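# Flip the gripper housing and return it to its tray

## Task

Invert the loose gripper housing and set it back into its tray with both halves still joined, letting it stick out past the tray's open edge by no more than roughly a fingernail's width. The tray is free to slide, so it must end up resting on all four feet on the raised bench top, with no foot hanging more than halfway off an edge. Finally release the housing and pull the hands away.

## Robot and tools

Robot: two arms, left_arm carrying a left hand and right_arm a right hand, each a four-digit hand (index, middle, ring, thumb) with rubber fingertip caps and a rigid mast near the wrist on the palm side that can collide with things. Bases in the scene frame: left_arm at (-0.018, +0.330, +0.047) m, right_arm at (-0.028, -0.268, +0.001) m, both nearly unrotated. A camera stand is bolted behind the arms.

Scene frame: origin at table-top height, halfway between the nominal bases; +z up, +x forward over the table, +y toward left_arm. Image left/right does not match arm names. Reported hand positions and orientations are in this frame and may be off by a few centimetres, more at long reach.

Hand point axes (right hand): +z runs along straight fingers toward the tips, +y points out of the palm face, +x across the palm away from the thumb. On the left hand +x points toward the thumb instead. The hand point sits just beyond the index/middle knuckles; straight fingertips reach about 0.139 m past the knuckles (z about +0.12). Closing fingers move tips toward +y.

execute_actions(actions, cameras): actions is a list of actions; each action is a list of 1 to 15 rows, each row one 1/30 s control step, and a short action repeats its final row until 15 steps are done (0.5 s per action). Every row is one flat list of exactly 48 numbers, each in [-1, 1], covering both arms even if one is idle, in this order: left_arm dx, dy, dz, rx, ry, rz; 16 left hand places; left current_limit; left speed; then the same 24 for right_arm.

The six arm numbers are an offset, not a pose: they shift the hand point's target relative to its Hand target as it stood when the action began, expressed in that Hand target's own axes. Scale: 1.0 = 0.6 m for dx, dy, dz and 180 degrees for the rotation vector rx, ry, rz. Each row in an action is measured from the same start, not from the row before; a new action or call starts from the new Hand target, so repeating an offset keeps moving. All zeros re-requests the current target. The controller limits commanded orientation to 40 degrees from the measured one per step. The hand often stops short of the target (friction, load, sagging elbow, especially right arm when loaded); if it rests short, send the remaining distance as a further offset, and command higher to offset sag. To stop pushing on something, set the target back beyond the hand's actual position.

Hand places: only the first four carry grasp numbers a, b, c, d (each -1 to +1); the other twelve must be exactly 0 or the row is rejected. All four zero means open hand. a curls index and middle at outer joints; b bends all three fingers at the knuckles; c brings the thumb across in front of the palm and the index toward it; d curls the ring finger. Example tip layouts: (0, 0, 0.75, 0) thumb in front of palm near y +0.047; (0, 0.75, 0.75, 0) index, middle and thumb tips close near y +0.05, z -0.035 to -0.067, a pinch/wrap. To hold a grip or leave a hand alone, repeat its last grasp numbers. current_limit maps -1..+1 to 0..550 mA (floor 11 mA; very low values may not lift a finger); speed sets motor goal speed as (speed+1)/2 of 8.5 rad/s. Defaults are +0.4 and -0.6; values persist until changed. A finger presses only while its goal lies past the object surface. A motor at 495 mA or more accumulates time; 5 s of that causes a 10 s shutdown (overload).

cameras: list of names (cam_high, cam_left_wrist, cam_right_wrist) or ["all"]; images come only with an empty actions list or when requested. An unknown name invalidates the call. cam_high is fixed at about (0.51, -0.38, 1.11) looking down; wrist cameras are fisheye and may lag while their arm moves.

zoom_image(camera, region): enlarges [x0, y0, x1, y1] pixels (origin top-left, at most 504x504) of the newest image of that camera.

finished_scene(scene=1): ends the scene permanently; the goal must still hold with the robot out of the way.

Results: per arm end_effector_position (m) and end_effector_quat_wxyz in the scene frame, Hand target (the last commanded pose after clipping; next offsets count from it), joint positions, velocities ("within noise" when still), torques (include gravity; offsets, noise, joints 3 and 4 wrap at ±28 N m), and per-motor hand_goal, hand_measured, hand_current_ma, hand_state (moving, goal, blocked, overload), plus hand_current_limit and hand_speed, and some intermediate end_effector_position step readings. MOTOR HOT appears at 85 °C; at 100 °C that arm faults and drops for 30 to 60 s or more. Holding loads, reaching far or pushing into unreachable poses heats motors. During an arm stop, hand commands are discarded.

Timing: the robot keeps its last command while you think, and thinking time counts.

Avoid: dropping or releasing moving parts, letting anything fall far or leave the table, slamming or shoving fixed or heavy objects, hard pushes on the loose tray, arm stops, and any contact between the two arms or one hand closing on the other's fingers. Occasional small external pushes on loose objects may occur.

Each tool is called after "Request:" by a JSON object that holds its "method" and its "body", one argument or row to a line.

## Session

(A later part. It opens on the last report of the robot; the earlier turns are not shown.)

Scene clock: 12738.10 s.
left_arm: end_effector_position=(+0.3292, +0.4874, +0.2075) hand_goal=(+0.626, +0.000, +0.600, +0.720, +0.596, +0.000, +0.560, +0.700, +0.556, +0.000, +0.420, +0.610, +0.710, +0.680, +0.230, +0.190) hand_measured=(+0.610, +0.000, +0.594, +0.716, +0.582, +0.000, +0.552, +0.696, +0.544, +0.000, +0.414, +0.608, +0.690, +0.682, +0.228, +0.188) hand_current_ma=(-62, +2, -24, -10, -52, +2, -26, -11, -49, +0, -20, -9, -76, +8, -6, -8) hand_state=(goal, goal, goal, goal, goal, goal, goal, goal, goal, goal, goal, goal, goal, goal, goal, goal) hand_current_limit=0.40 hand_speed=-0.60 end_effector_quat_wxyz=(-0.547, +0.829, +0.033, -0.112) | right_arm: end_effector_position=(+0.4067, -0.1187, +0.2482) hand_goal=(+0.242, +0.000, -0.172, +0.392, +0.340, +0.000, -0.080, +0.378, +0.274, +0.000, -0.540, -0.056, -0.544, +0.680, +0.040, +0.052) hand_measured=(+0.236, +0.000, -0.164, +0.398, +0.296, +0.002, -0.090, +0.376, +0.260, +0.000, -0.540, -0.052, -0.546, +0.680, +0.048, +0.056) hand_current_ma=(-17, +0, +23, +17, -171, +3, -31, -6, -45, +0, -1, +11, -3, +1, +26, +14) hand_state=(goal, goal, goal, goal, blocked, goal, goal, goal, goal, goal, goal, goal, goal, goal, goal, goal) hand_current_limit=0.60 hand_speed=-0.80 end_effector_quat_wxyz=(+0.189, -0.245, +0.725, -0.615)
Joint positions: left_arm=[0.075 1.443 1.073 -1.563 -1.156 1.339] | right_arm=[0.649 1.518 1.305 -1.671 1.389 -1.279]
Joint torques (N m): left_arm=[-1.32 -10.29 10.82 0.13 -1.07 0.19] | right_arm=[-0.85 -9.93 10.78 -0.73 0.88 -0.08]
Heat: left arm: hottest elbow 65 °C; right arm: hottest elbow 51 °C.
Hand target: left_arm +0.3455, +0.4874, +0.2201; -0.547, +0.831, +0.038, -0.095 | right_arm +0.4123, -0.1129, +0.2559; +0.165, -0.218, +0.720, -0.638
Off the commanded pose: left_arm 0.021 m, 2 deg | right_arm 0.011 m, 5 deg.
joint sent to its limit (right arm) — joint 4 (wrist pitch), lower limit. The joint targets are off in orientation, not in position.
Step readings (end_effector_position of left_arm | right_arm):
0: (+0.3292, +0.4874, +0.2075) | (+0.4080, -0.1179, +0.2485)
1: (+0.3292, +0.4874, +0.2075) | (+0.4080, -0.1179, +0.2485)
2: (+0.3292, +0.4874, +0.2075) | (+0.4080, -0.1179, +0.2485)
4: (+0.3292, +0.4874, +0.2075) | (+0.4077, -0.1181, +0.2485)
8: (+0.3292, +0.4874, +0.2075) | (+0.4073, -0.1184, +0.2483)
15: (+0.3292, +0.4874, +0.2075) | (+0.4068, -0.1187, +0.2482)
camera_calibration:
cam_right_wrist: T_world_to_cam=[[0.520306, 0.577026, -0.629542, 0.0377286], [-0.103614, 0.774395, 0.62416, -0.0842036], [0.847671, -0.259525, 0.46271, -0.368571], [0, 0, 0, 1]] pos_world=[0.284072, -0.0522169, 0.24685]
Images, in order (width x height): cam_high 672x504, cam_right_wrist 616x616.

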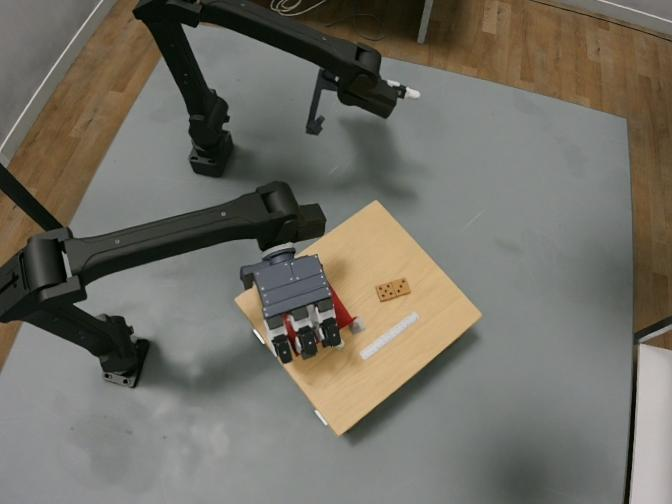

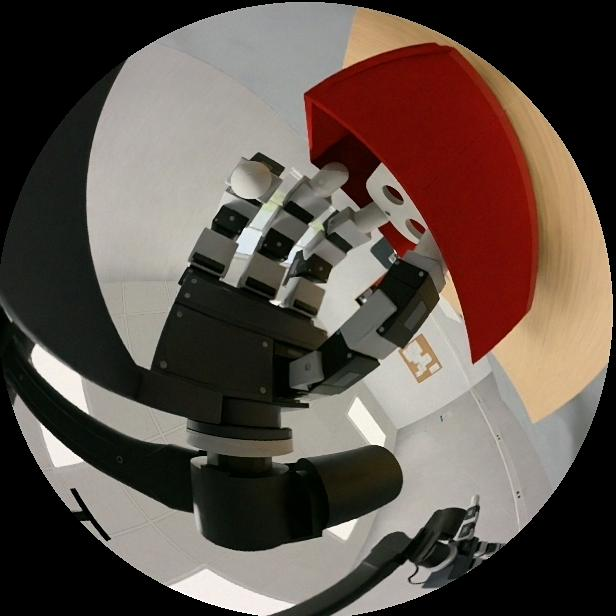

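Request:
{"method": "execute_actions", "body": {
  "actions": [
    [[0,0,0,0,0,0,0,0.1,0,0.1,0,0,0,0,0,0,0,0,0,0,0,0,0.4,-0.6,-0.0040,-0.0167,-0.0025,0,0,0,0.38,0.26,0.76,0.7,0,0,0,0,0,0,0,0,0,0,0,0,0.6,-0.8]]
  ],
  "cameras": ["cam_right_wrist","cam_high"]
}}

Request:
{"method": "zoom_image", "body": {
  "camera": "cam_right_wrist",
  "region": [320, 70, 480, 230]
}}

Request:
{"method": "zoom_image", "body": {
  "camera": "cam_high",
  "region": [240, 250, 380, 370]
}}

Scene clock: 12746.60 s.
left_arm: end_effector_position=(+0.3292, +0.4874, +0.2075) hand_goal=(+0.626, +0.000, +0.600, +0.720, +0.596, +0.000, +0.560, +0.700, +0.556, +0.000, +0.420, +0.610, +0.710, +0.680, +0.230, +0.190) hand_measured=(+0.610, +0.000, +0.594, +0.716, +0.582, +0.000, +0.552, +0.696, +0.544, +0.000, +0.414, +0.608, +0.690, +0.682, +0.228, +0.188) hand_current_ma=(-62, +2, -24, -10, -52, +2, -26, -11, -49, +0, -20, -9, -76, +8, -6, -8) hand_state=(goal, goal, goal, goal, goal, goal, goal, goal, goal, goal, goal, goal, goal, goal, goal, goal) hand_current_limit=0.40 hand_speed=-0.60 end_effector_quat_wxyz=(-0.547, +0.829, +0.033, -0.112) | right_arm: end_effector_position=(+0.4058, -0.1192, +0.2499) hand_goal=(+0.242, +0.000, -0.172, +0.392, +0.340, +0.000, -0.080, +0.378, +0.274, +0.000, -0.540, -0.056, -0.544, +0.680, +0.040, +0.052) hand_measured=(+0.236, +0.000, -0.168, +0.396, +0.302, +0.002, -0.090, +0.376, +0.260, +0.000, -0.540, -0.052, -0.546, +0.680, +0.044, +0.054) hand_current_ma=(-16, +0, +8, +9, -148, +3, -31, -6, -45, +0, -1, +10, -3, +1, +11, +8) hand_state=(goal, goal, goal, goal, blocked, goal, goal, goal, goal, goal, goal, goal, goal, goal, goal, goal) hand_current_limit=0.60 hand_speed=-0.80 end_effector_quat_wxyz=(+0.182, -0.254, +0.722, -0.617)
Joint positions: left_arm=[0.075 1.443 1.073 -1.563 -1.156 1.339] | right_arm=[0.649 1.518 1.311 -1.671 1.389 -1.31]
Joint torques (N m): left_arm=[-1.61 -10.64 10.93 0.1 -1.03 0.17] | right_arm=[-0.85 -10.29 12 -0.8 0.92 -0.04]
Heat: left arm: hottest elbow 65 °C; right arm: hottest elbow 52 °C.
Hand target: left_arm +0.3455, +0.4874, +0.2201; -0.547, +0.831, +0.038, -0.095 | right_arm +0.4146, -0.1113, +0.2659; +0.165, -0.218, +0.720, -0.639
Off the commanded pose: left_arm 0.021 m, 2 deg | right_arm 0.020 m, 5 deg.
joint sent to its limit (right arm) — joint 4 (wrist pitch), lower limit. The joint targets are off in orientation, not in position.
Step readings (end_effector_position of left_arm | right_arm):
0: (+0.3292, +0.4874, +0.2075) | (+0.4067, -0.1188, +0.2482)
1: (+0.3292, +0.4874, +0.2075) | (+0.4067, -0.1188, +0.2482)
2: (+0.3292, +0.4874, +0.2075) | (+0.4066, -0.1189, +0.2482)
4: (+0.3292, +0.4874, +0.2075) | (+0.4063, -0.1191, +0.2482)
8: (+0.3292, +0.4874, +0.2075) | (+0.4060, -0.1191, +0.2491)
15: (+0.3292, +0.4874, +0.2075) | (+0.4058, -0.1192, +0.2497)
camera_calibration:
cam_right_wrist: T_world_to_cam=[[0.504559, 0.570742, -0.647822, 0.049732], [-0.0955777, 0.782647, 0.615084, -0.0850311], [0.85807, -0.248429, 0.449442, -0.368246], [0, 0, 0, 1]] pos_world=[0.282761, -0.0533179, 0.250024]
Images, in order (width x height): cam_high 672x504, cam_right_wrist 616x616.

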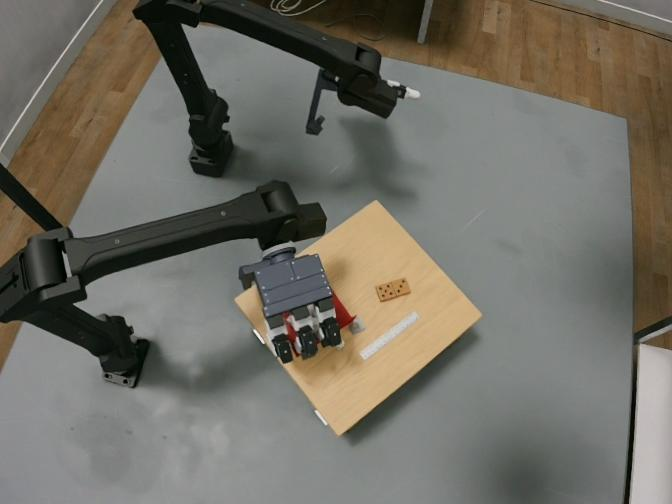

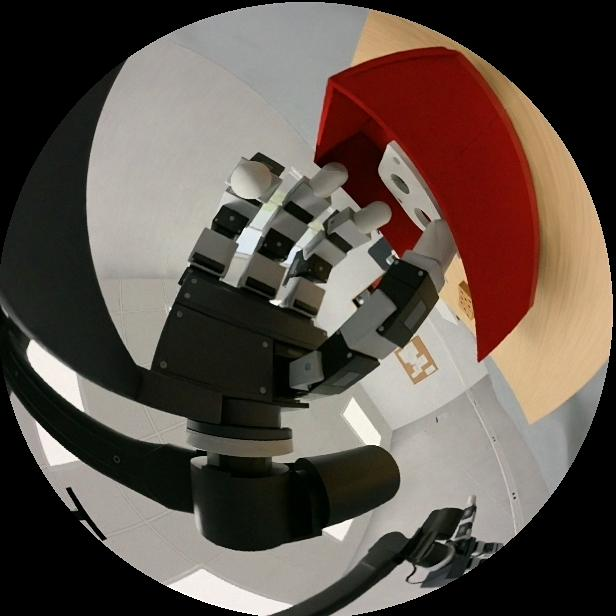

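Scaled by 3.150 from the camera's 616x616 image, which has a finer 880x880 frame.

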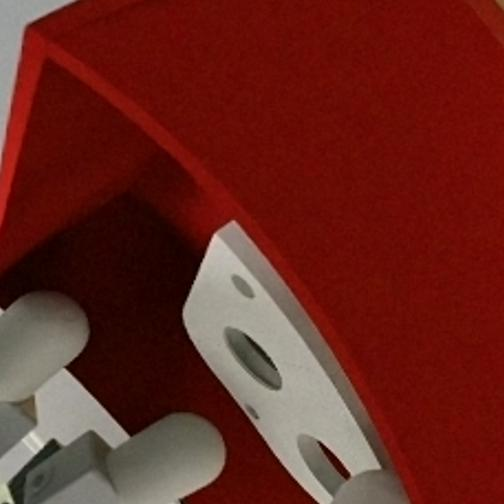

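Scaled by 3.600 from the camera's 672x504 image, which has a finer 960x720 frame.

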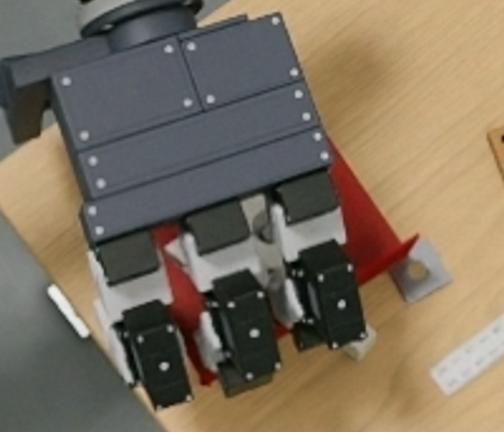

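Request:
{"method": "execute_actions", "body": {
  "actions": [
    [[0,0,0,0,0,0,0,0.1,0,0.1,0,0,0,0,0,0,0,0,0,0,0,0,0.4,-0.6,0.0003,-0.0238,-0.0107,0,0,0,0.38,0.26,0.76,0.7,0,0,0,0,0,0,0,0,0,0,0,0,0.6,-0.8]],
    [[0,0,0,0,0,0,0,0.1,0,0.1,0,0,0,0,0,0,0,0,0,0,0,0,0.4,-0.6,0.0003,-0.0238,-0.0107,0,0,0,0.38,0.26,0.76,0.7,0,0,0,0,0,0,0,0,0,0,0,0,0.6,-0.8]]
  ],
  "cameras": ["cam_right_wrist","cam_high"]
}}

Request:
{"method": "zoom_image", "body": {
  "camera": "cam_right_wrist",
  "region": [320, 30, 520, 230]
}}

Request:
{"method": "zoom_image", "body": {
  "camera": "cam_high",
  "region": [240, 250, 380, 370]
}}

Scene clock: 12755.80 s.
left_arm: end_effector_position=(+0.3292, +0.4874, +0.2075) hand_goal=(+0.626, +0.000, +0.600, +0.720, +0.596, +0.000, +0.560, +0.700, +0.556, +0.000, +0.420, +0.610, +0.710, +0.680, +0.230, +0.190) hand_measured=(+0.610, +0.000, +0.594, +0.716, +0.582, +0.000, +0.552, +0.696, +0.544, +0.000, +0.414, +0.608, +0.690, +0.682, +0.228, +0.188) hand_current_ma=(-62, +2, -24, -10, -52, +2, -26, -11, -49, +0, -20, -9, -76, +8, -6, -8) hand_state=(goal, goal, goal, goal, goal, goal, goal, goal, goal, goal, goal, goal, goal, goal, goal, goal) hand_current_limit=0.40 hand_speed=-0.60 end_effector_quat_wxyz=(-0.547, +0.829, +0.033, -0.112) | right_arm: end_effector_position=(+0.4063, -0.1113, +0.2716) hand_goal=(+0.242, +0.000, -0.172, +0.392, +0.340, +0.000, -0.080, +0.378, +0.274, +0.000, -0.540, -0.056, -0.544, +0.680, +0.040, +0.052) hand_measured=(+0.236, +0.000, -0.168, +0.396, +0.324, +0.002, -0.084, +0.376, +0.260, +0.000, -0.540, -0.052, -0.546, +0.680, +0.044, +0.054) hand_current_ma=(-16, +0, +8, +9, -54, +3, -8, -6, -44, +0, -1, +10, -3, +1, +11, +8) hand_state=(goal, goal, goal, goal, goal, goal, goal, goal, goal, goal, goal, goal, goal, goal, goal, goal) hand_current_limit=0.60 hand_speed=-0.80 end_effector_quat_wxyz=(+0.184, -0.268, +0.718, -0.615)
Joint positions: left_arm=[0.075 1.443 1.073 -1.563 -1.156 1.339] | right_arm=[0.661 1.503 1.358 -1.671 1.389 -1.388]
Joint torques (N m): left_arm=[-1.38 -10.23 10.86 -0.1 -1.06 0.13] | right_arm=[-0.21 -12.34 12.18 -0.64 0.84 -0.05]
Heat: left arm: hottest elbow 65 °C; right arm: hottest elbow 54 °C.
Hand target: left_arm +0.3455, +0.4874, +0.2201; -0.547, +0.831, +0.038, -0.095 | right_arm +0.4106, -0.1032, +0.2959; +0.165, -0.218, +0.720, -0.639
Off the commanded pose: left_arm 0.021 m, 2 deg | right_arm 0.026 m, 7 deg.
joint sent to its limit (right arm) — joint 4 (wrist pitch), lower limit. The joint targets are off in orientation, not in position.
Step readings (end_effector_position of left_arm | right_arm):
0: (+0.3292, +0.4874, +0.2075) | (+0.4058, -0.1192, +0.2498)
1: (+0.3292, +0.4874, +0.2075) | (+0.4058, -0.1192, +0.2500)
2: (+0.3292, +0.4874, +0.2075) | (+0.4057, -0.1190, +0.2502)
4: (+0.3292, +0.4874, +0.2075) | (+0.4061, -0.1187, +0.2517)
8: (+0.3292, +0.4874, +0.2075) | (+0.4074, -0.1164, +0.2562)
15: (+0.3292, +0.4874, +0.2075) | (+0.4073, -0.1157, +0.2575)
16: (+0.3292, +0.4874, +0.2075) | (+0.4073, -0.1157, +0.2576)
17: (+0.3292, +0.4874, +0.2075) | (+0.4071, -0.1154, +0.2578)
19: (+0.3292, +0.4874, +0.2075) | (+0.4071, -0.1145, +0.2592)
23: (+0.3292, +0.4874, +0.2075) | (+0.4072, -0.1121, +0.2657)
30: (+0.3292, +0.4874, +0.2075) | (+0.4065, -0.1111, +0.2716)
camera_calibration:
cam_right_wrist: T_world_to_cam=[[0.480594, 0.57904, -0.658592, 0.0726567], [-0.107108, 0.784144, 0.611266, -0.0986661], [0.870378, -0.22323, 0.438874, -0.375838], [0, 0, 0, 1]] pos_world=[0.281635, -0.0486012, 0.273108]
Images, in order (width x height): cam_high 672x504, cam_right_wrist 616x616.

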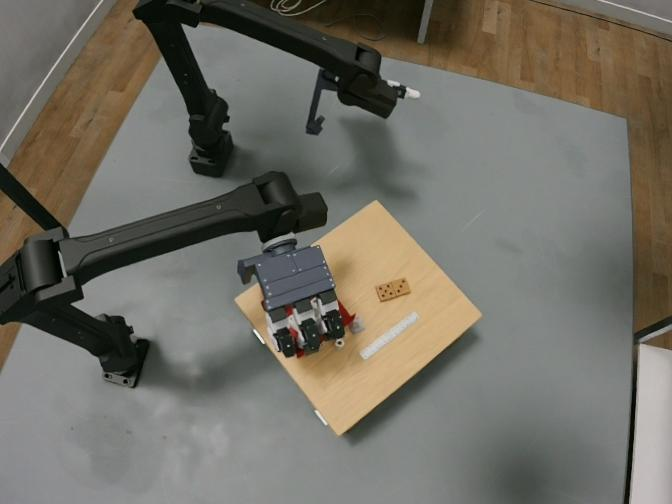

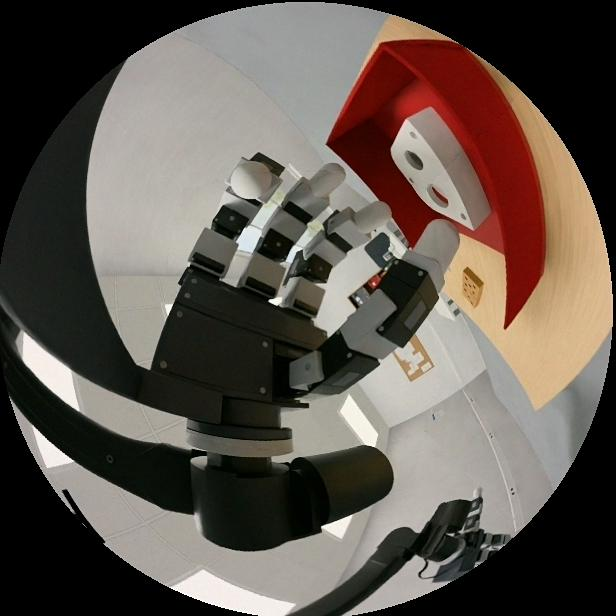

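Scaled by 2.520 from the camera's 616x616 image, which has a finer 880x880 frame.

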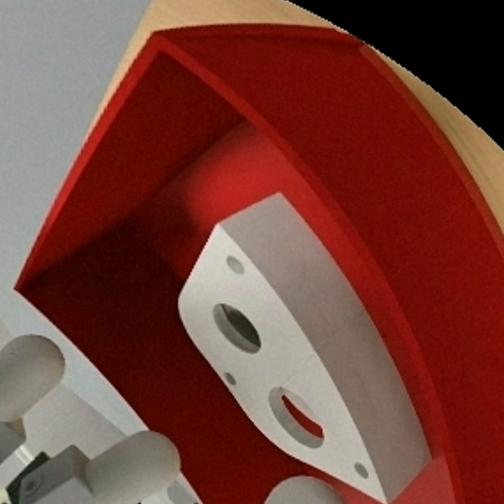

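Scaled by 3.600 from the camera's 672x504 image, which has a finer 960x720 frame.

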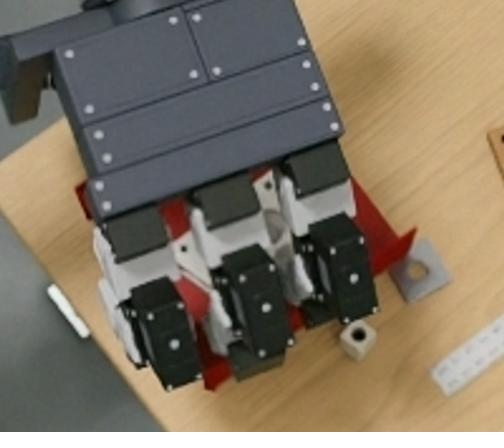

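Request:
{"method": "execute_actions", "body": {
  "actions": [
    [[0,0,0,0,0,0,0,0.1,0,0.1,0,0,0,0,0,0,0,0,0,0,0,0,0.4,-0.6,0.0032,-0.0235,-0.0125,0,0,0,0.38,0.26,0.76,0.7,0,0,0,0,0,0,0,0,0,0,0,0,0.4,-0.8]],
    [[0,0,0,0,0,0,0,0.1,0,0.1,0,0,0,0,0,0,0,0,0,0,0,0,0.4,-0.6,0.0032,-0.0235,-0.0125,0,0,0,0.38,0.26,0.76,0.7,0,0,0,0,0,0,0,0,0,0,0,0,0.4,-0.8]],
    [[0,0,0,0,0,0,0,0.1,0,0.1,0,0,0,0,0,0,0,0,0,0,0,0,0.4,-0.6,0.0032,-0.0235,-0.0125,0,0,0,0.38,0.2,0.76,0.7,0,0,0,0,0,0,0,0,0,0,0,0,0.4,-0.8]]
  ],
  "cameras": ["cam_right_wrist","cam_high"]
}}

Request:
{"method": "zoom_image", "body": {
  "camera": "cam_right_wrist",
  "region": [340, 10, 540, 210]
}}

Scene clock: 12765.20 s.
left_arm: end_effector_position=(+0.3292, +0.4874, +0.2075) hand_goal=(+0.626, +0.000, +0.600, +0.720, +0.596, +0.000, +0.560, +0.700, +0.556, +0.000, +0.420, +0.610, +0.710, +0.680, +0.230, +0.190) hand_measured=(+0.610, +0.000, +0.594, +0.716, +0.582, +0.000, +0.552, +0.696, +0.544, +0.000, +0.414, +0.608, +0.690, +0.682, +0.228, +0.188) hand_current_ma=(-62, +2, -24, -10, -52, +2, -26, -11, -49, +0, -20, -9, -76, +8, -6, -8) hand_state=(goal, goal, goal, goal, goal, goal, goal, goal, goal, goal, goal, goal, goal, goal, goal, goal) hand_current_limit=0.40 hand_speed=-0.60 end_effector_quat_wxyz=(-0.547, +0.829, +0.033, -0.112) | right_arm: end_effector_position=(+0.3959, -0.0975, +0.3158) hand_goal=(+0.322, +0.000, -0.190, +0.380, +0.446, +0.000, -0.068, +0.378, +0.364, +0.000, -0.540, -0.068, -0.544, +0.680, +0.040, +0.040) hand_measured=(+0.306, +0.000, -0.188, +0.384, +0.428, +0.002, -0.072, +0.376, +0.350, +0.000, -0.540, -0.064, -0.546, +0.680, +0.042, +0.042) hand_current_ma=(-50, +0, +7, +9, -61, +3, -9, -6, -50, +0, -1, +10, -3, +1, +10, +8) hand_state=(goal, goal, goal, goal, goal, goal, goal, goal, goal, goal, goal, goal, goal, goal, goal, goal) hand_current_limit=0.40 hand_speed=-0.80 end_effector_quat_wxyz=(+0.204, -0.286, +0.714, -0.606)
Joint positions: left_arm=[0.075 1.443 1.073 -1.563 -1.156 1.339] | right_arm=[0.699 1.448 1.421 -1.671 1.386 -1.498]
Joint torques (N m): left_arm=[-0.97 -10.7 10.91 -0.08 -1.04 0.14] | right_arm=[-0.15 -11.4 12.53 -0.47 0.92 -0.01]
Heat: left arm: hottest elbow 65 °C; right arm: hottest elbow 55 °C.
Hand target: left_arm +0.3455, +0.4874, +0.2201; -0.547, +0.831, +0.038, -0.095 | right_arm +0.3984, -0.0908, +0.3409; +0.165, -0.218, +0.720, -0.638
Off the commanded pose: left_arm 0.021 m, 2 deg | right_arm 0.026 m, 10 deg.
joint sent to its limit (right arm) — joint 4 (wrist pitch), lower limit. The joint targets are off in orientation, not in position.
Step readings (end_effector_position of left_arm | right_arm):
0: (+0.3292, +0.4874, +0.2075) | (+0.4062, -0.1113, +0.2716)
1: (+0.3292, +0.4874, +0.2075) | (+0.4061, -0.1112, +0.2716)
2: (+0.3292, +0.4874, +0.2075) | (+0.4059, -0.1111, +0.2717)
4: (+0.3292, +0.4874, +0.2075) | (+0.4054, -0.1102, +0.2730)
8: (+0.3292, +0.4874, +0.2075) | (+0.4041, -0.1075, +0.2794)
15: (+0.3292, +0.4874, +0.2075) | (+0.4031, -0.1067, +0.2869)
16: (+0.3292, +0.4874, +0.2075) | (+0.4030, -0.1066, +0.2869)
17: (+0.3292, +0.4874, +0.2075) | (+0.4026, -0.1062, +0.2869)
19: (+0.3292, +0.4874, +0.2075) | (+0.4019, -0.1051, +0.2877)
23: (+0.3292, +0.4874, +0.2075) | (+0.4009, -0.1029, +0.2939)
30: (+0.3292, +0.4874, +0.2075) | (+0.3997, -0.1022, +0.3012)
31: (+0.3292, +0.4874, +0.2075) | (+0.3996, -0.1020, +0.3014)
32: (+0.3292, +0.4874, +0.2075) | (+0.3993, -0.1016, +0.3015)
34: (+0.3292, +0.4874, +0.2075) | (+0.3988, -0.1009, +0.3024)
38: (+0.3292, +0.4874, +0.2075) | (+0.3977, -0.0982, +0.3088)
45: (+0.3292, +0.4874, +0.2075) | (+0.3962, -0.0975, +0.3159)
camera_calibration:
cam_right_wrist: T_world_to_cam=[[0.448958, 0.613139, -0.649998, 0.111971], [-0.152903, 0.769418, 0.620175, -0.123799], [0.880374, -0.179045, 0.439187, -0.382894], [0, 0, 0, 1]] pos_world=[0.26789, -0.0419563, 0.31772]
Images, in order (width x height): cam_high 672x504, cam_right_wrist 616x616.

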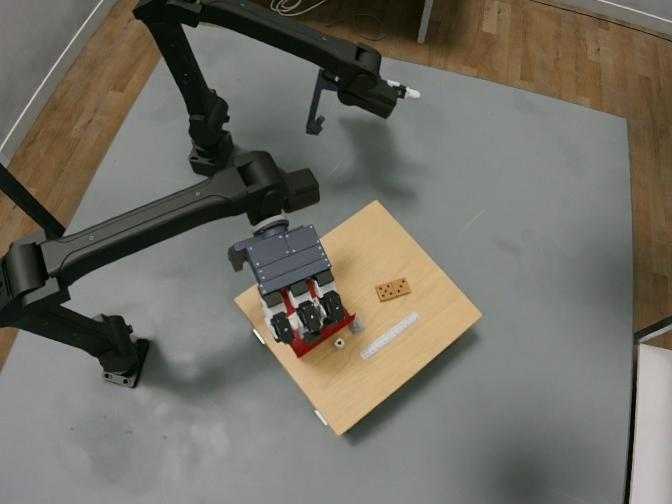

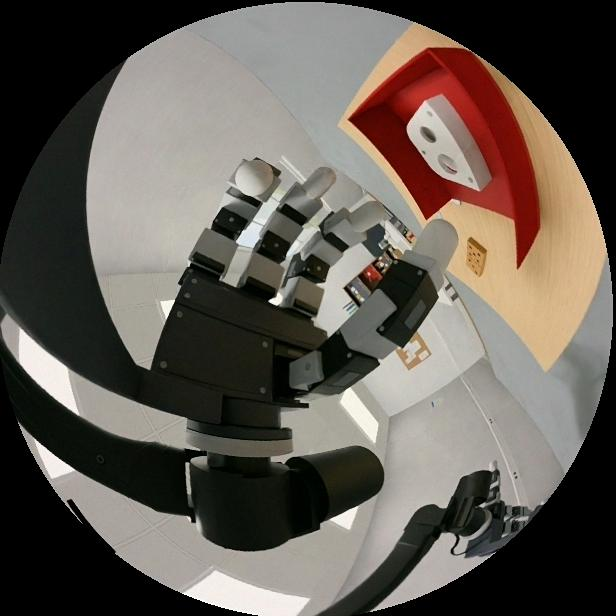

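Scaled by 2.520 from the camera's 616x616 image, which has a finer 880x880 frame.

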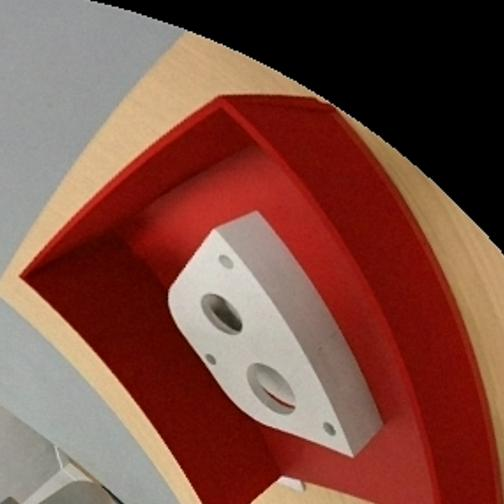

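Request:
{"method": "execute_actions", "body": {
  "actions": [
    [[0,0,0,0,0,0,0,0.1,0,0.1,0,0,0,0,0,0,0,0,0,0,0,0,0.4,-0.6,0.0091,0.0072,-0.0513,0.0010,-0.0248,-0.0033,0.3,0.1,0.6,0.6,0,0,0,0,0,0,0,0,0,0,0,0,0.4,-0.7]],
    [[0,0,0,0,0,0,0,0.1,0,0.1,0,0,0,0,0,0,0,0,0,0,0,0,0.4,-0.6,0.0049,0.0071,-0.0519,0.0010,-0.0248,-0.0033,0.2,0.1,0.4,0.4,0,0,0,0,0,0,0,0,0,0,0,0,0.4,-0.7]],
    [[0,0,0,0,0,0,0,0.1,0,0.1,0,0,0,0,0,0,0,0,0,0,0,0,0.4,-0.6,0.0008,0.0070,-0.0522,0.0010,-0.0248,-0.0033,0.1,0.1,0.2,0.2,0,0,0,0,0,0,0,0,0,0,0,0,0.4,-0.7]],
    [[0,0,0,0,0,0,0,0.1,0,0.1,0,0,0,0,0,0,0,0,0,0,0,0,0.4,-0.6,-0.0033,0.0068,-0.0521,0.0010,-0.0248,-0.0033,0,0.1,0,0.1,0,0,0,0,0,0,0,0,0,0,0,0,0.4,-0.7]],
    [[0,0,0,0,0,0,0,0.1,0,0.1,0,0,0,0,0,0,0,0,0,0,0,0,0.4,-0.6,-0.0075,0.0066,-0.0517,0.0010,-0.0248,-0.0033,0,0.1,0,0.1,0,0,0,0,0,0,0,0,0,0,0,0,0.4,-0.7]],
    [[0,0,0,0,0,0,0,0.1,0,0.1,0,0,0,0,0,0,0,0,0,0,0,0,0.4,-0.6,-0.0115,0.0063,-0.0510,0.0010,-0.0248,-0.0033,0,0.1,0,0.1,0,0,0,0,0,0,0,0,0,0,0,0,0.4,-0.7]]
  ],
  "cameras": ["cam_right_wrist","cam_high"]
}}

Request:
{"method": "zoom_image", "body": {
  "camera": "cam_high",
  "region": [230, 250, 370, 370]
}}

Scene clock: 12789.47 s.
left_arm: end_effector_position=(+0.3292, +0.4874, +0.2075) hand_goal=(+0.626, +0.000, +0.600, +0.720, +0.596, +0.000, +0.560, +0.700, +0.556, +0.000, +0.420, +0.610, +0.710, +0.680, +0.230, +0.190) hand_measured=(+0.610, +0.000, +0.594, +0.716, +0.582, +0.000, +0.552, +0.696, +0.544, +0.000, +0.414, +0.608, +0.690, +0.682, +0.228, +0.188) hand_current_ma=(-62, +2, -24, -10, -52, +2, -26, -11, -49, +0, -20, -9, -76, +8, -6, -8) hand_state=(goal, goal, goal, goal, goal, goal, goal, goal, goal, goal, goal, goal, goal, goal, goal, goal) hand_current_limit=0.40 hand_speed=-0.60 end_effector_quat_wxyz=(-0.547, +0.829, +0.033, -0.112) | right_arm: end_effector_position=(+0.2752, +0.0556, +0.3355) hand_goal=(+0.626, +0.000, +0.600, +0.720, +0.596, +0.000, +0.560, +0.700, +0.556, +0.000, +0.420, +0.610, +0.710, +0.680, +0.230, +0.190) hand_measured=(+0.604, +0.000, +0.592, +0.716, +0.582, +0.002, +0.552, +0.696, +0.548, +0.000, +0.412, +0.606, +0.690, +0.680, +0.228, +0.188) hand_current_ma=(-78, +0, -21, -10, -44, +3, -21, -9, -27, +0, -20, -10, -65, +1, -7, -6) hand_state=(blocked, goal, goal, goal, goal, goal, goal, goal, goal, goal, goal, goal, goal, goal, goal, goal) hand_current_limit=0.40 hand_speed=-0.70 end_effector_quat_wxyz=(+0.349, -0.427, +0.637, -0.539)
Joint positions: left_arm=[0.075 1.443 1.073 -1.563 -1.156 1.339] | right_arm=[1.148 1.388 1.407 -1.672 1.394 -1.503]
Joint torques (N m): left_arm=[-0.91 -10.99 11.08 -0.02 -1.01 0.15] | right_arm=[-0.85 -10.52 8.84 -0.34 1 0.03]
Heat: left arm: hottest elbow 65 °C; right arm: hottest elbow 56 °C.
Hand target: left_arm +0.3455, +0.4874, +0.2201; -0.547, +0.831, +0.038, -0.095 | right_arm +0.2729, +0.0510, +0.3406; +0.309, -0.380, +0.649, -0.582
Off the commanded pose: left_arm 0.021 m, 2 deg | right_arm 0.007 m, 9 deg.
joint sent to its limit (right arm) — joint 4 (wrist pitch), lower limit. The joint targets are off in orientation, not in position.
Step readings (end_effector_position of left_arm | right_arm):
0: (+0.3292, +0.4874, +0.2075) | (+0.3959, -0.0975, +0.3158)
1: (+0.3292, +0.4874, +0.2075) | (+0.3957, -0.0972, +0.3158)
2: (+0.3292, +0.4874, +0.2075) | (+0.3950, -0.0956, +0.3160)
4: (+0.3292, +0.4874, +0.2075) | (+0.3922, -0.0898, +0.3168)
8: (+0.3292, +0.4874, +0.2075) | (+0.3830, -0.0734, +0.3210)
15: (+0.3292, +0.4874, +0.2075) | (+0.3779, -0.0670, +0.3248)
16: (+0.3292, +0.4874, +0.2075) | (+0.3779, -0.0670, +0.3248)
17: (+0.3292, +0.4874, +0.2075) | (+0.3773, -0.0660, +0.3248)
19: (+0.3292, +0.4874, +0.2075) | (+0.3748, -0.0617, +0.3257)
23: (+0.3292, +0.4874, +0.2075) | (+0.3650, -0.0469, +0.3293)
30: (+0.3292, +0.4874, +0.2075) | (+0.3597, -0.0402, +0.3321)
31: (+0.3292, +0.4874, +0.2075) | (+0.3597, -0.0402, +0.3321)
32: (+0.3292, +0.4874, +0.2075) | (+0.3591, -0.0393, +0.3322)
34: (+0.3292, +0.4874, +0.2075) | (+0.3562, -0.0352, +0.3324)
38: (+0.3292, +0.4874, +0.2075) | (+0.3452, -0.0213, +0.3335)
45: (+0.3292, +0.4874, +0.2075) | (+0.3398, -0.0148, +0.3352)
46: (+0.3292, +0.4874, +0.2075) | (+0.3397, -0.0147, +0.3352)
47: (+0.3292, +0.4874, +0.2075) | (+0.3390, -0.0139, +0.3349)
49: (+0.3292, +0.4874, +0.2075) | (+0.3354, -0.0105, +0.3342)
53: (+0.3292, +0.4874, +0.2075) | (+0.3240, +0.0028, +0.3337)
60: (+0.3292, +0.4874, +0.2075) | (+0.3186, +0.0091, +0.3343)
61: (+0.3292, +0.4874, +0.2075) | (+0.3184, +0.0092, +0.3344)
62: (+0.3292, +0.4874, +0.2075) | (+0.3177, +0.0101, +0.3344)
64: (+0.3292, +0.4874, +0.2075) | (+0.3144, +0.0141, +0.3347)
68: (+0.3292, +0.4874, +0.2075) | (+0.3028, +0.0272, +0.3352)
75: (+0.3292, +0.4874, +0.2075) | (+0.2973, +0.0333, +0.3352)
76: (+0.3292, +0.4874, +0.2075) | (+0.2971, +0.0335, +0.3352)
77: (+0.3292, +0.4874, +0.2075) | (+0.2963, +0.0344, +0.3352)
79: (+0.3292, +0.4874, +0.2075) | (+0.2931, +0.0379, +0.3355)
83: (+0.3292, +0.4874, +0.2075) | (+0.2811, +0.0501, +0.3355)
90: (+0.3292, +0.4874, +0.2075) | (+0.2752, +0.0556, +0.3355)
camera_calibration:
cam_right_wrist: T_world_to_cam=[[0.151633, 0.769361, -0.620557, 0.148364], [-0.487136, 0.604445, 0.630353, -0.174465], [0.860062, 0.206713, 0.466437, -0.282825], [0, 0, 0, 1]] pos_world=[0.135762, 0.0497723, 0.333963]
Images, in order (width x height): cam_high 672x504, cam_right_wrist 616x616.

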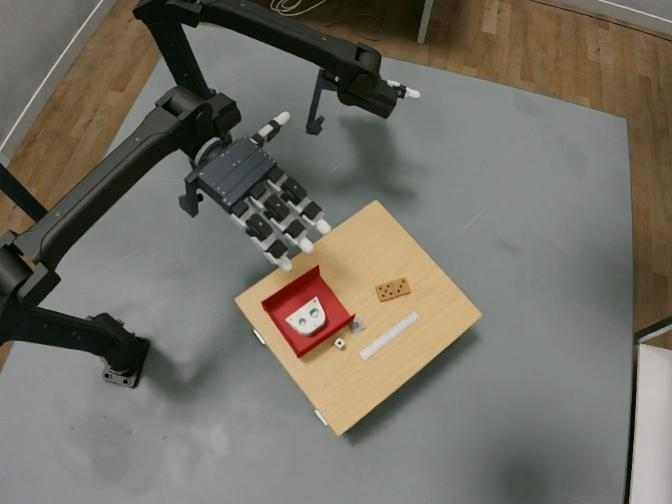

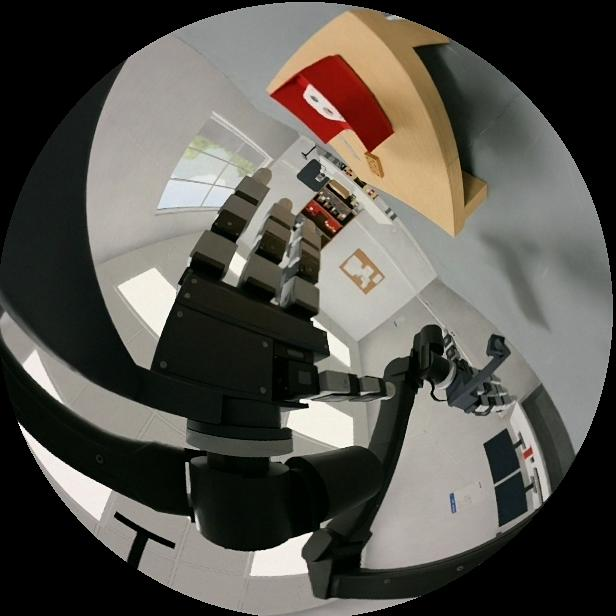

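Scaled by 3.600 from the camera's 672x504 image, which has a finer 960x720 frame.

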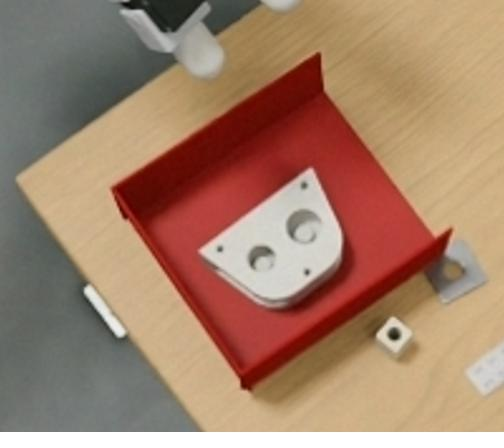

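Request:
{"method": "zoom_image", "body": {
  "camera": "cam_high",
  "region": [275, 285, 340, 345]
}}

Request:
{"method": "zoom_image", "body": {
  "camera": "cam_right_wrist",
  "region": [260, 40, 400, 160]
}}

Scaled by 7.754 from the camera's 672x504 image, which has a finer 960x720 frame.

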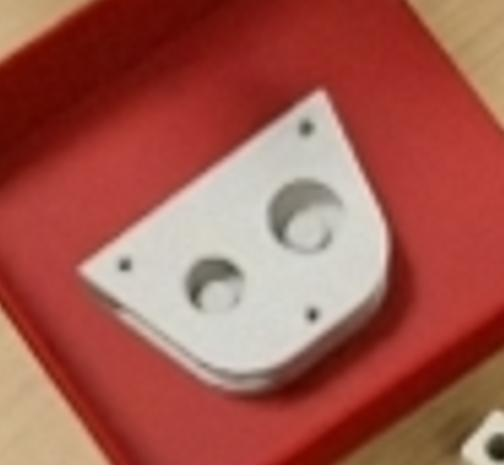

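Scaled by 3.600 from the camera's 616x616 image, which has a finer 880x880 frame.

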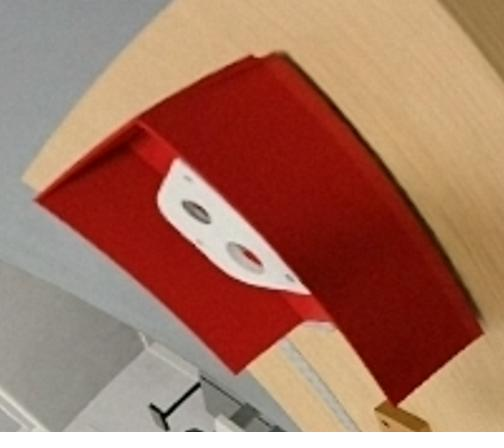

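Request:
{"method": "execute_actions", "body": {
  "actions": [
    [[0,0,0,0,0,0,0,0.1,0,0.1,0,0,0,0,0,0,0,0,0,0,0,0,0.4,-0.6,0.0019,0.0056,-0.0413,0.0010,-0.0248,-0.0033,0,0.1,0,0.1,0,0,0,0,0,0,0,0,0,0,0,0,0.4,-0.7]],
    [[0,0,0,0,0,0,0,0.1,0,0.1,0,0,0,0,0,0,0,0,0,0,0,0,0.4,-0.6,-0.0014,0.0055,-0.0414,0.0010,-0.0248,-0.0033,0,0.1,0,0.1,0,0,0,0,0,0,0,0,0,0,0,0,0.4,-0.7]],
    [[0,0,0,0,0,0,0,0.1,0,0.1,0,0,0,0,0,0,0,0,0,0,0,0,0.4,-0.6,-0.0047,0.0053,-0.0412,0.0010,-0.0248,-0.0033,0,0.1,0,0.1,0,0,0,0,0,0,0,0,0,0,0,0,0.4,-0.7]]
  ],
  "cameras": ["cam_high"]
}}

Request:
{"method": "zoom_image", "body": {
  "camera": "cam_high",
  "region": [250, 250, 370, 370]
}}

Request:
{"method": "zoom_image", "body": {
  "camera": "cam_high",
  "region": [275, 285, 340, 345]
}}

Scene clock: 12868.17 s.
left_arm: end_effector_position=(+0.3292, +0.4874, +0.2075) hand_goal=(+0.626, +0.000, +0.600, +0.720, +0.596, +0.000, +0.560, +0.700, +0.556, +0.000, +0.420, +0.610, +0.710, +0.680, +0.230, +0.190) hand_measured=(+0.610, +0.000, +0.594, +0.716, +0.582, +0.000, +0.552, +0.696, +0.544, +0.000, +0.414, +0.608, +0.690, +0.682, +0.228, +0.188) hand_current_ma=(-62, +2, -24, -10, -52, +2, -26, -11, -49, +0, -20, -9, -76, +8, -6, -8) hand_state=(goal, goal, goal, goal, goal, goal, goal, goal, goal, goal, goal, goal, goal, goal, goal, goal) hand_current_limit=0.40 hand_speed=-0.60 end_effector_quat_wxyz=(-0.547, +0.829, +0.033, -0.112) | right_arm: end_effector_position=(+0.2092, +0.0933, +0.3345) hand_goal=(+0.626, +0.000, +0.600, +0.720, +0.596, +0.000, +0.560, +0.700, +0.556, +0.000, +0.420, +0.610, +0.710, +0.680, +0.230, +0.190) hand_measured=(+0.604, +0.000, +0.592, +0.716, +0.582, +0.002, +0.552, +0.696, +0.548, +0.000, +0.412, +0.606, +0.690, +0.680, +0.228, +0.188) hand_current_ma=(-77, +0, -21, -10, -44, +3, -20, -9, -27, +0, -20, -9, -63, +1, -7, -6) hand_state=(blocked, goal, goal, goal, goal, goal, goal, goal, goal, goal, goal, goal, goal, goal, goal, goal) hand_current_limit=0.40 hand_speed=-0.70 end_effector_quat_wxyz=(+0.398, -0.484, +0.589, -0.510)
Joint positions: left_arm=[0.075 1.443 1.073 -1.563 -1.156 1.339] | right_arm=[1.333 1.359 1.371 -1.672 1.406 -1.507]
Joint torques (N m): left_arm=[-1.32 -10.4 10.86 -0.17 -1.08 0.15] | right_arm=[-0.62 -10.7 8.5 -0.36 0.99 0.05]
Heat: left arm: hottest elbow 65 °C; right arm: hottest elbow 56 °C.
Hand target: left_arm +0.3455, +0.4874, +0.2201; -0.547, +0.831, +0.038, -0.095 | right_arm +0.2069, +0.0873, +0.3406; +0.376, -0.454, +0.600, -0.542
Off the commanded pose: left_arm 0.021 m, 2 deg | right_arm 0.009 m, 6 deg.
joint sent to its limit (right arm) — joint 4 (wrist pitch), lower limit. The joint targets are off in orientation, not in position.
Step readings (end_effector_position of left_arm | right_arm):
0: (+0.3292, +0.4874, +0.2075) | (+0.2752, +0.0556, +0.3355)
1: (+0.3292, +0.4874, +0.2075) | (+0.2750, +0.0557, +0.3355)
2: (+0.3292, +0.4874, +0.2075) | (+0.2745, +0.0562, +0.3355)
4: (+0.3292, +0.4874, +0.2075) | (+0.2711, +0.0579, +0.3350)
8: (+0.3292, +0.4874, +0.2075) | (+0.2595, +0.0650, +0.3337)
15: (+0.3292, +0.4874, +0.2075) | (+0.2541, +0.0688, +0.3345)
16: (+0.3292, +0.4874, +0.2075) | (+0.2539, +0.0689, +0.3345)
17: (+0.3292, +0.4874, +0.2075) | (+0.2529, +0.0694, +0.3345)
19: (+0.3292, +0.4874, +0.2075) | (+0.2492, +0.0707, +0.3343)
23: (+0.3292, +0.4874, +0.2075) | (+0.2371, +0.0774, +0.3340)
30: (+0.3292, +0.4874, +0.2075) | (+0.2316, +0.0811, +0.3347)
31: (+0.3292, +0.4874, +0.2075) | (+0.2316, +0.0811, +0.3348)
32: (+0.3292, +0.4874, +0.2075) | (+0.2305, +0.0817, +0.3348)
34: (+0.3292, +0.4874, +0.2075) | (+0.2269, +0.0832, +0.3346)
38: (+0.3292, +0.4874, +0.2075) | (+0.2148, +0.0898, +0.3343)
45: (+0.3292, +0.4874, +0.2075) | (+0.2092, +0.0933, +0.3345)
Images, in order (width x height): cam_high 672x504.

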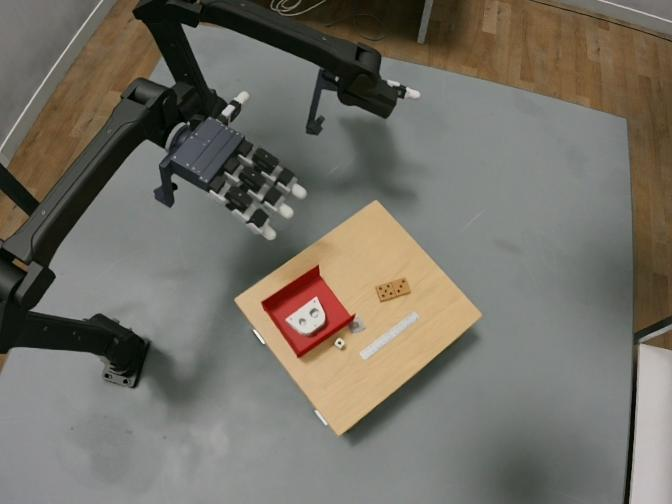

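Scaled by 4.200 from the camera's 672x504 image, which has a finer 960x720 frame.

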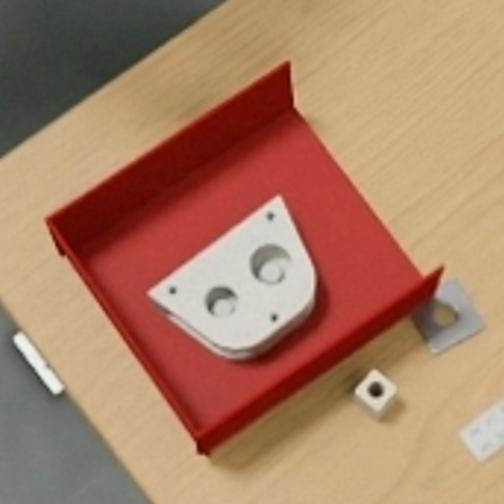

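Scaled by 7.754 from the camera's 672x504 image, which has a finer 960x720 frame.

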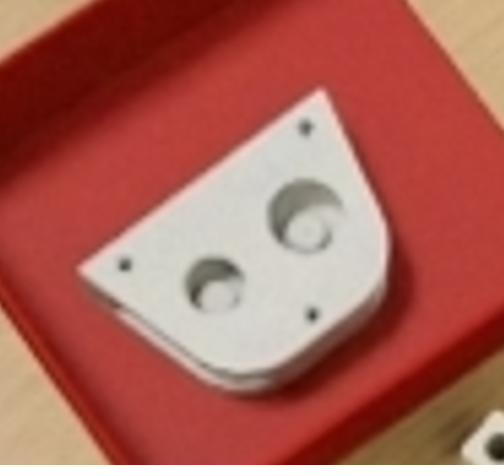

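Request:
{"method": "finished_scene", "body": {

}}

The scene is finished: the task was done.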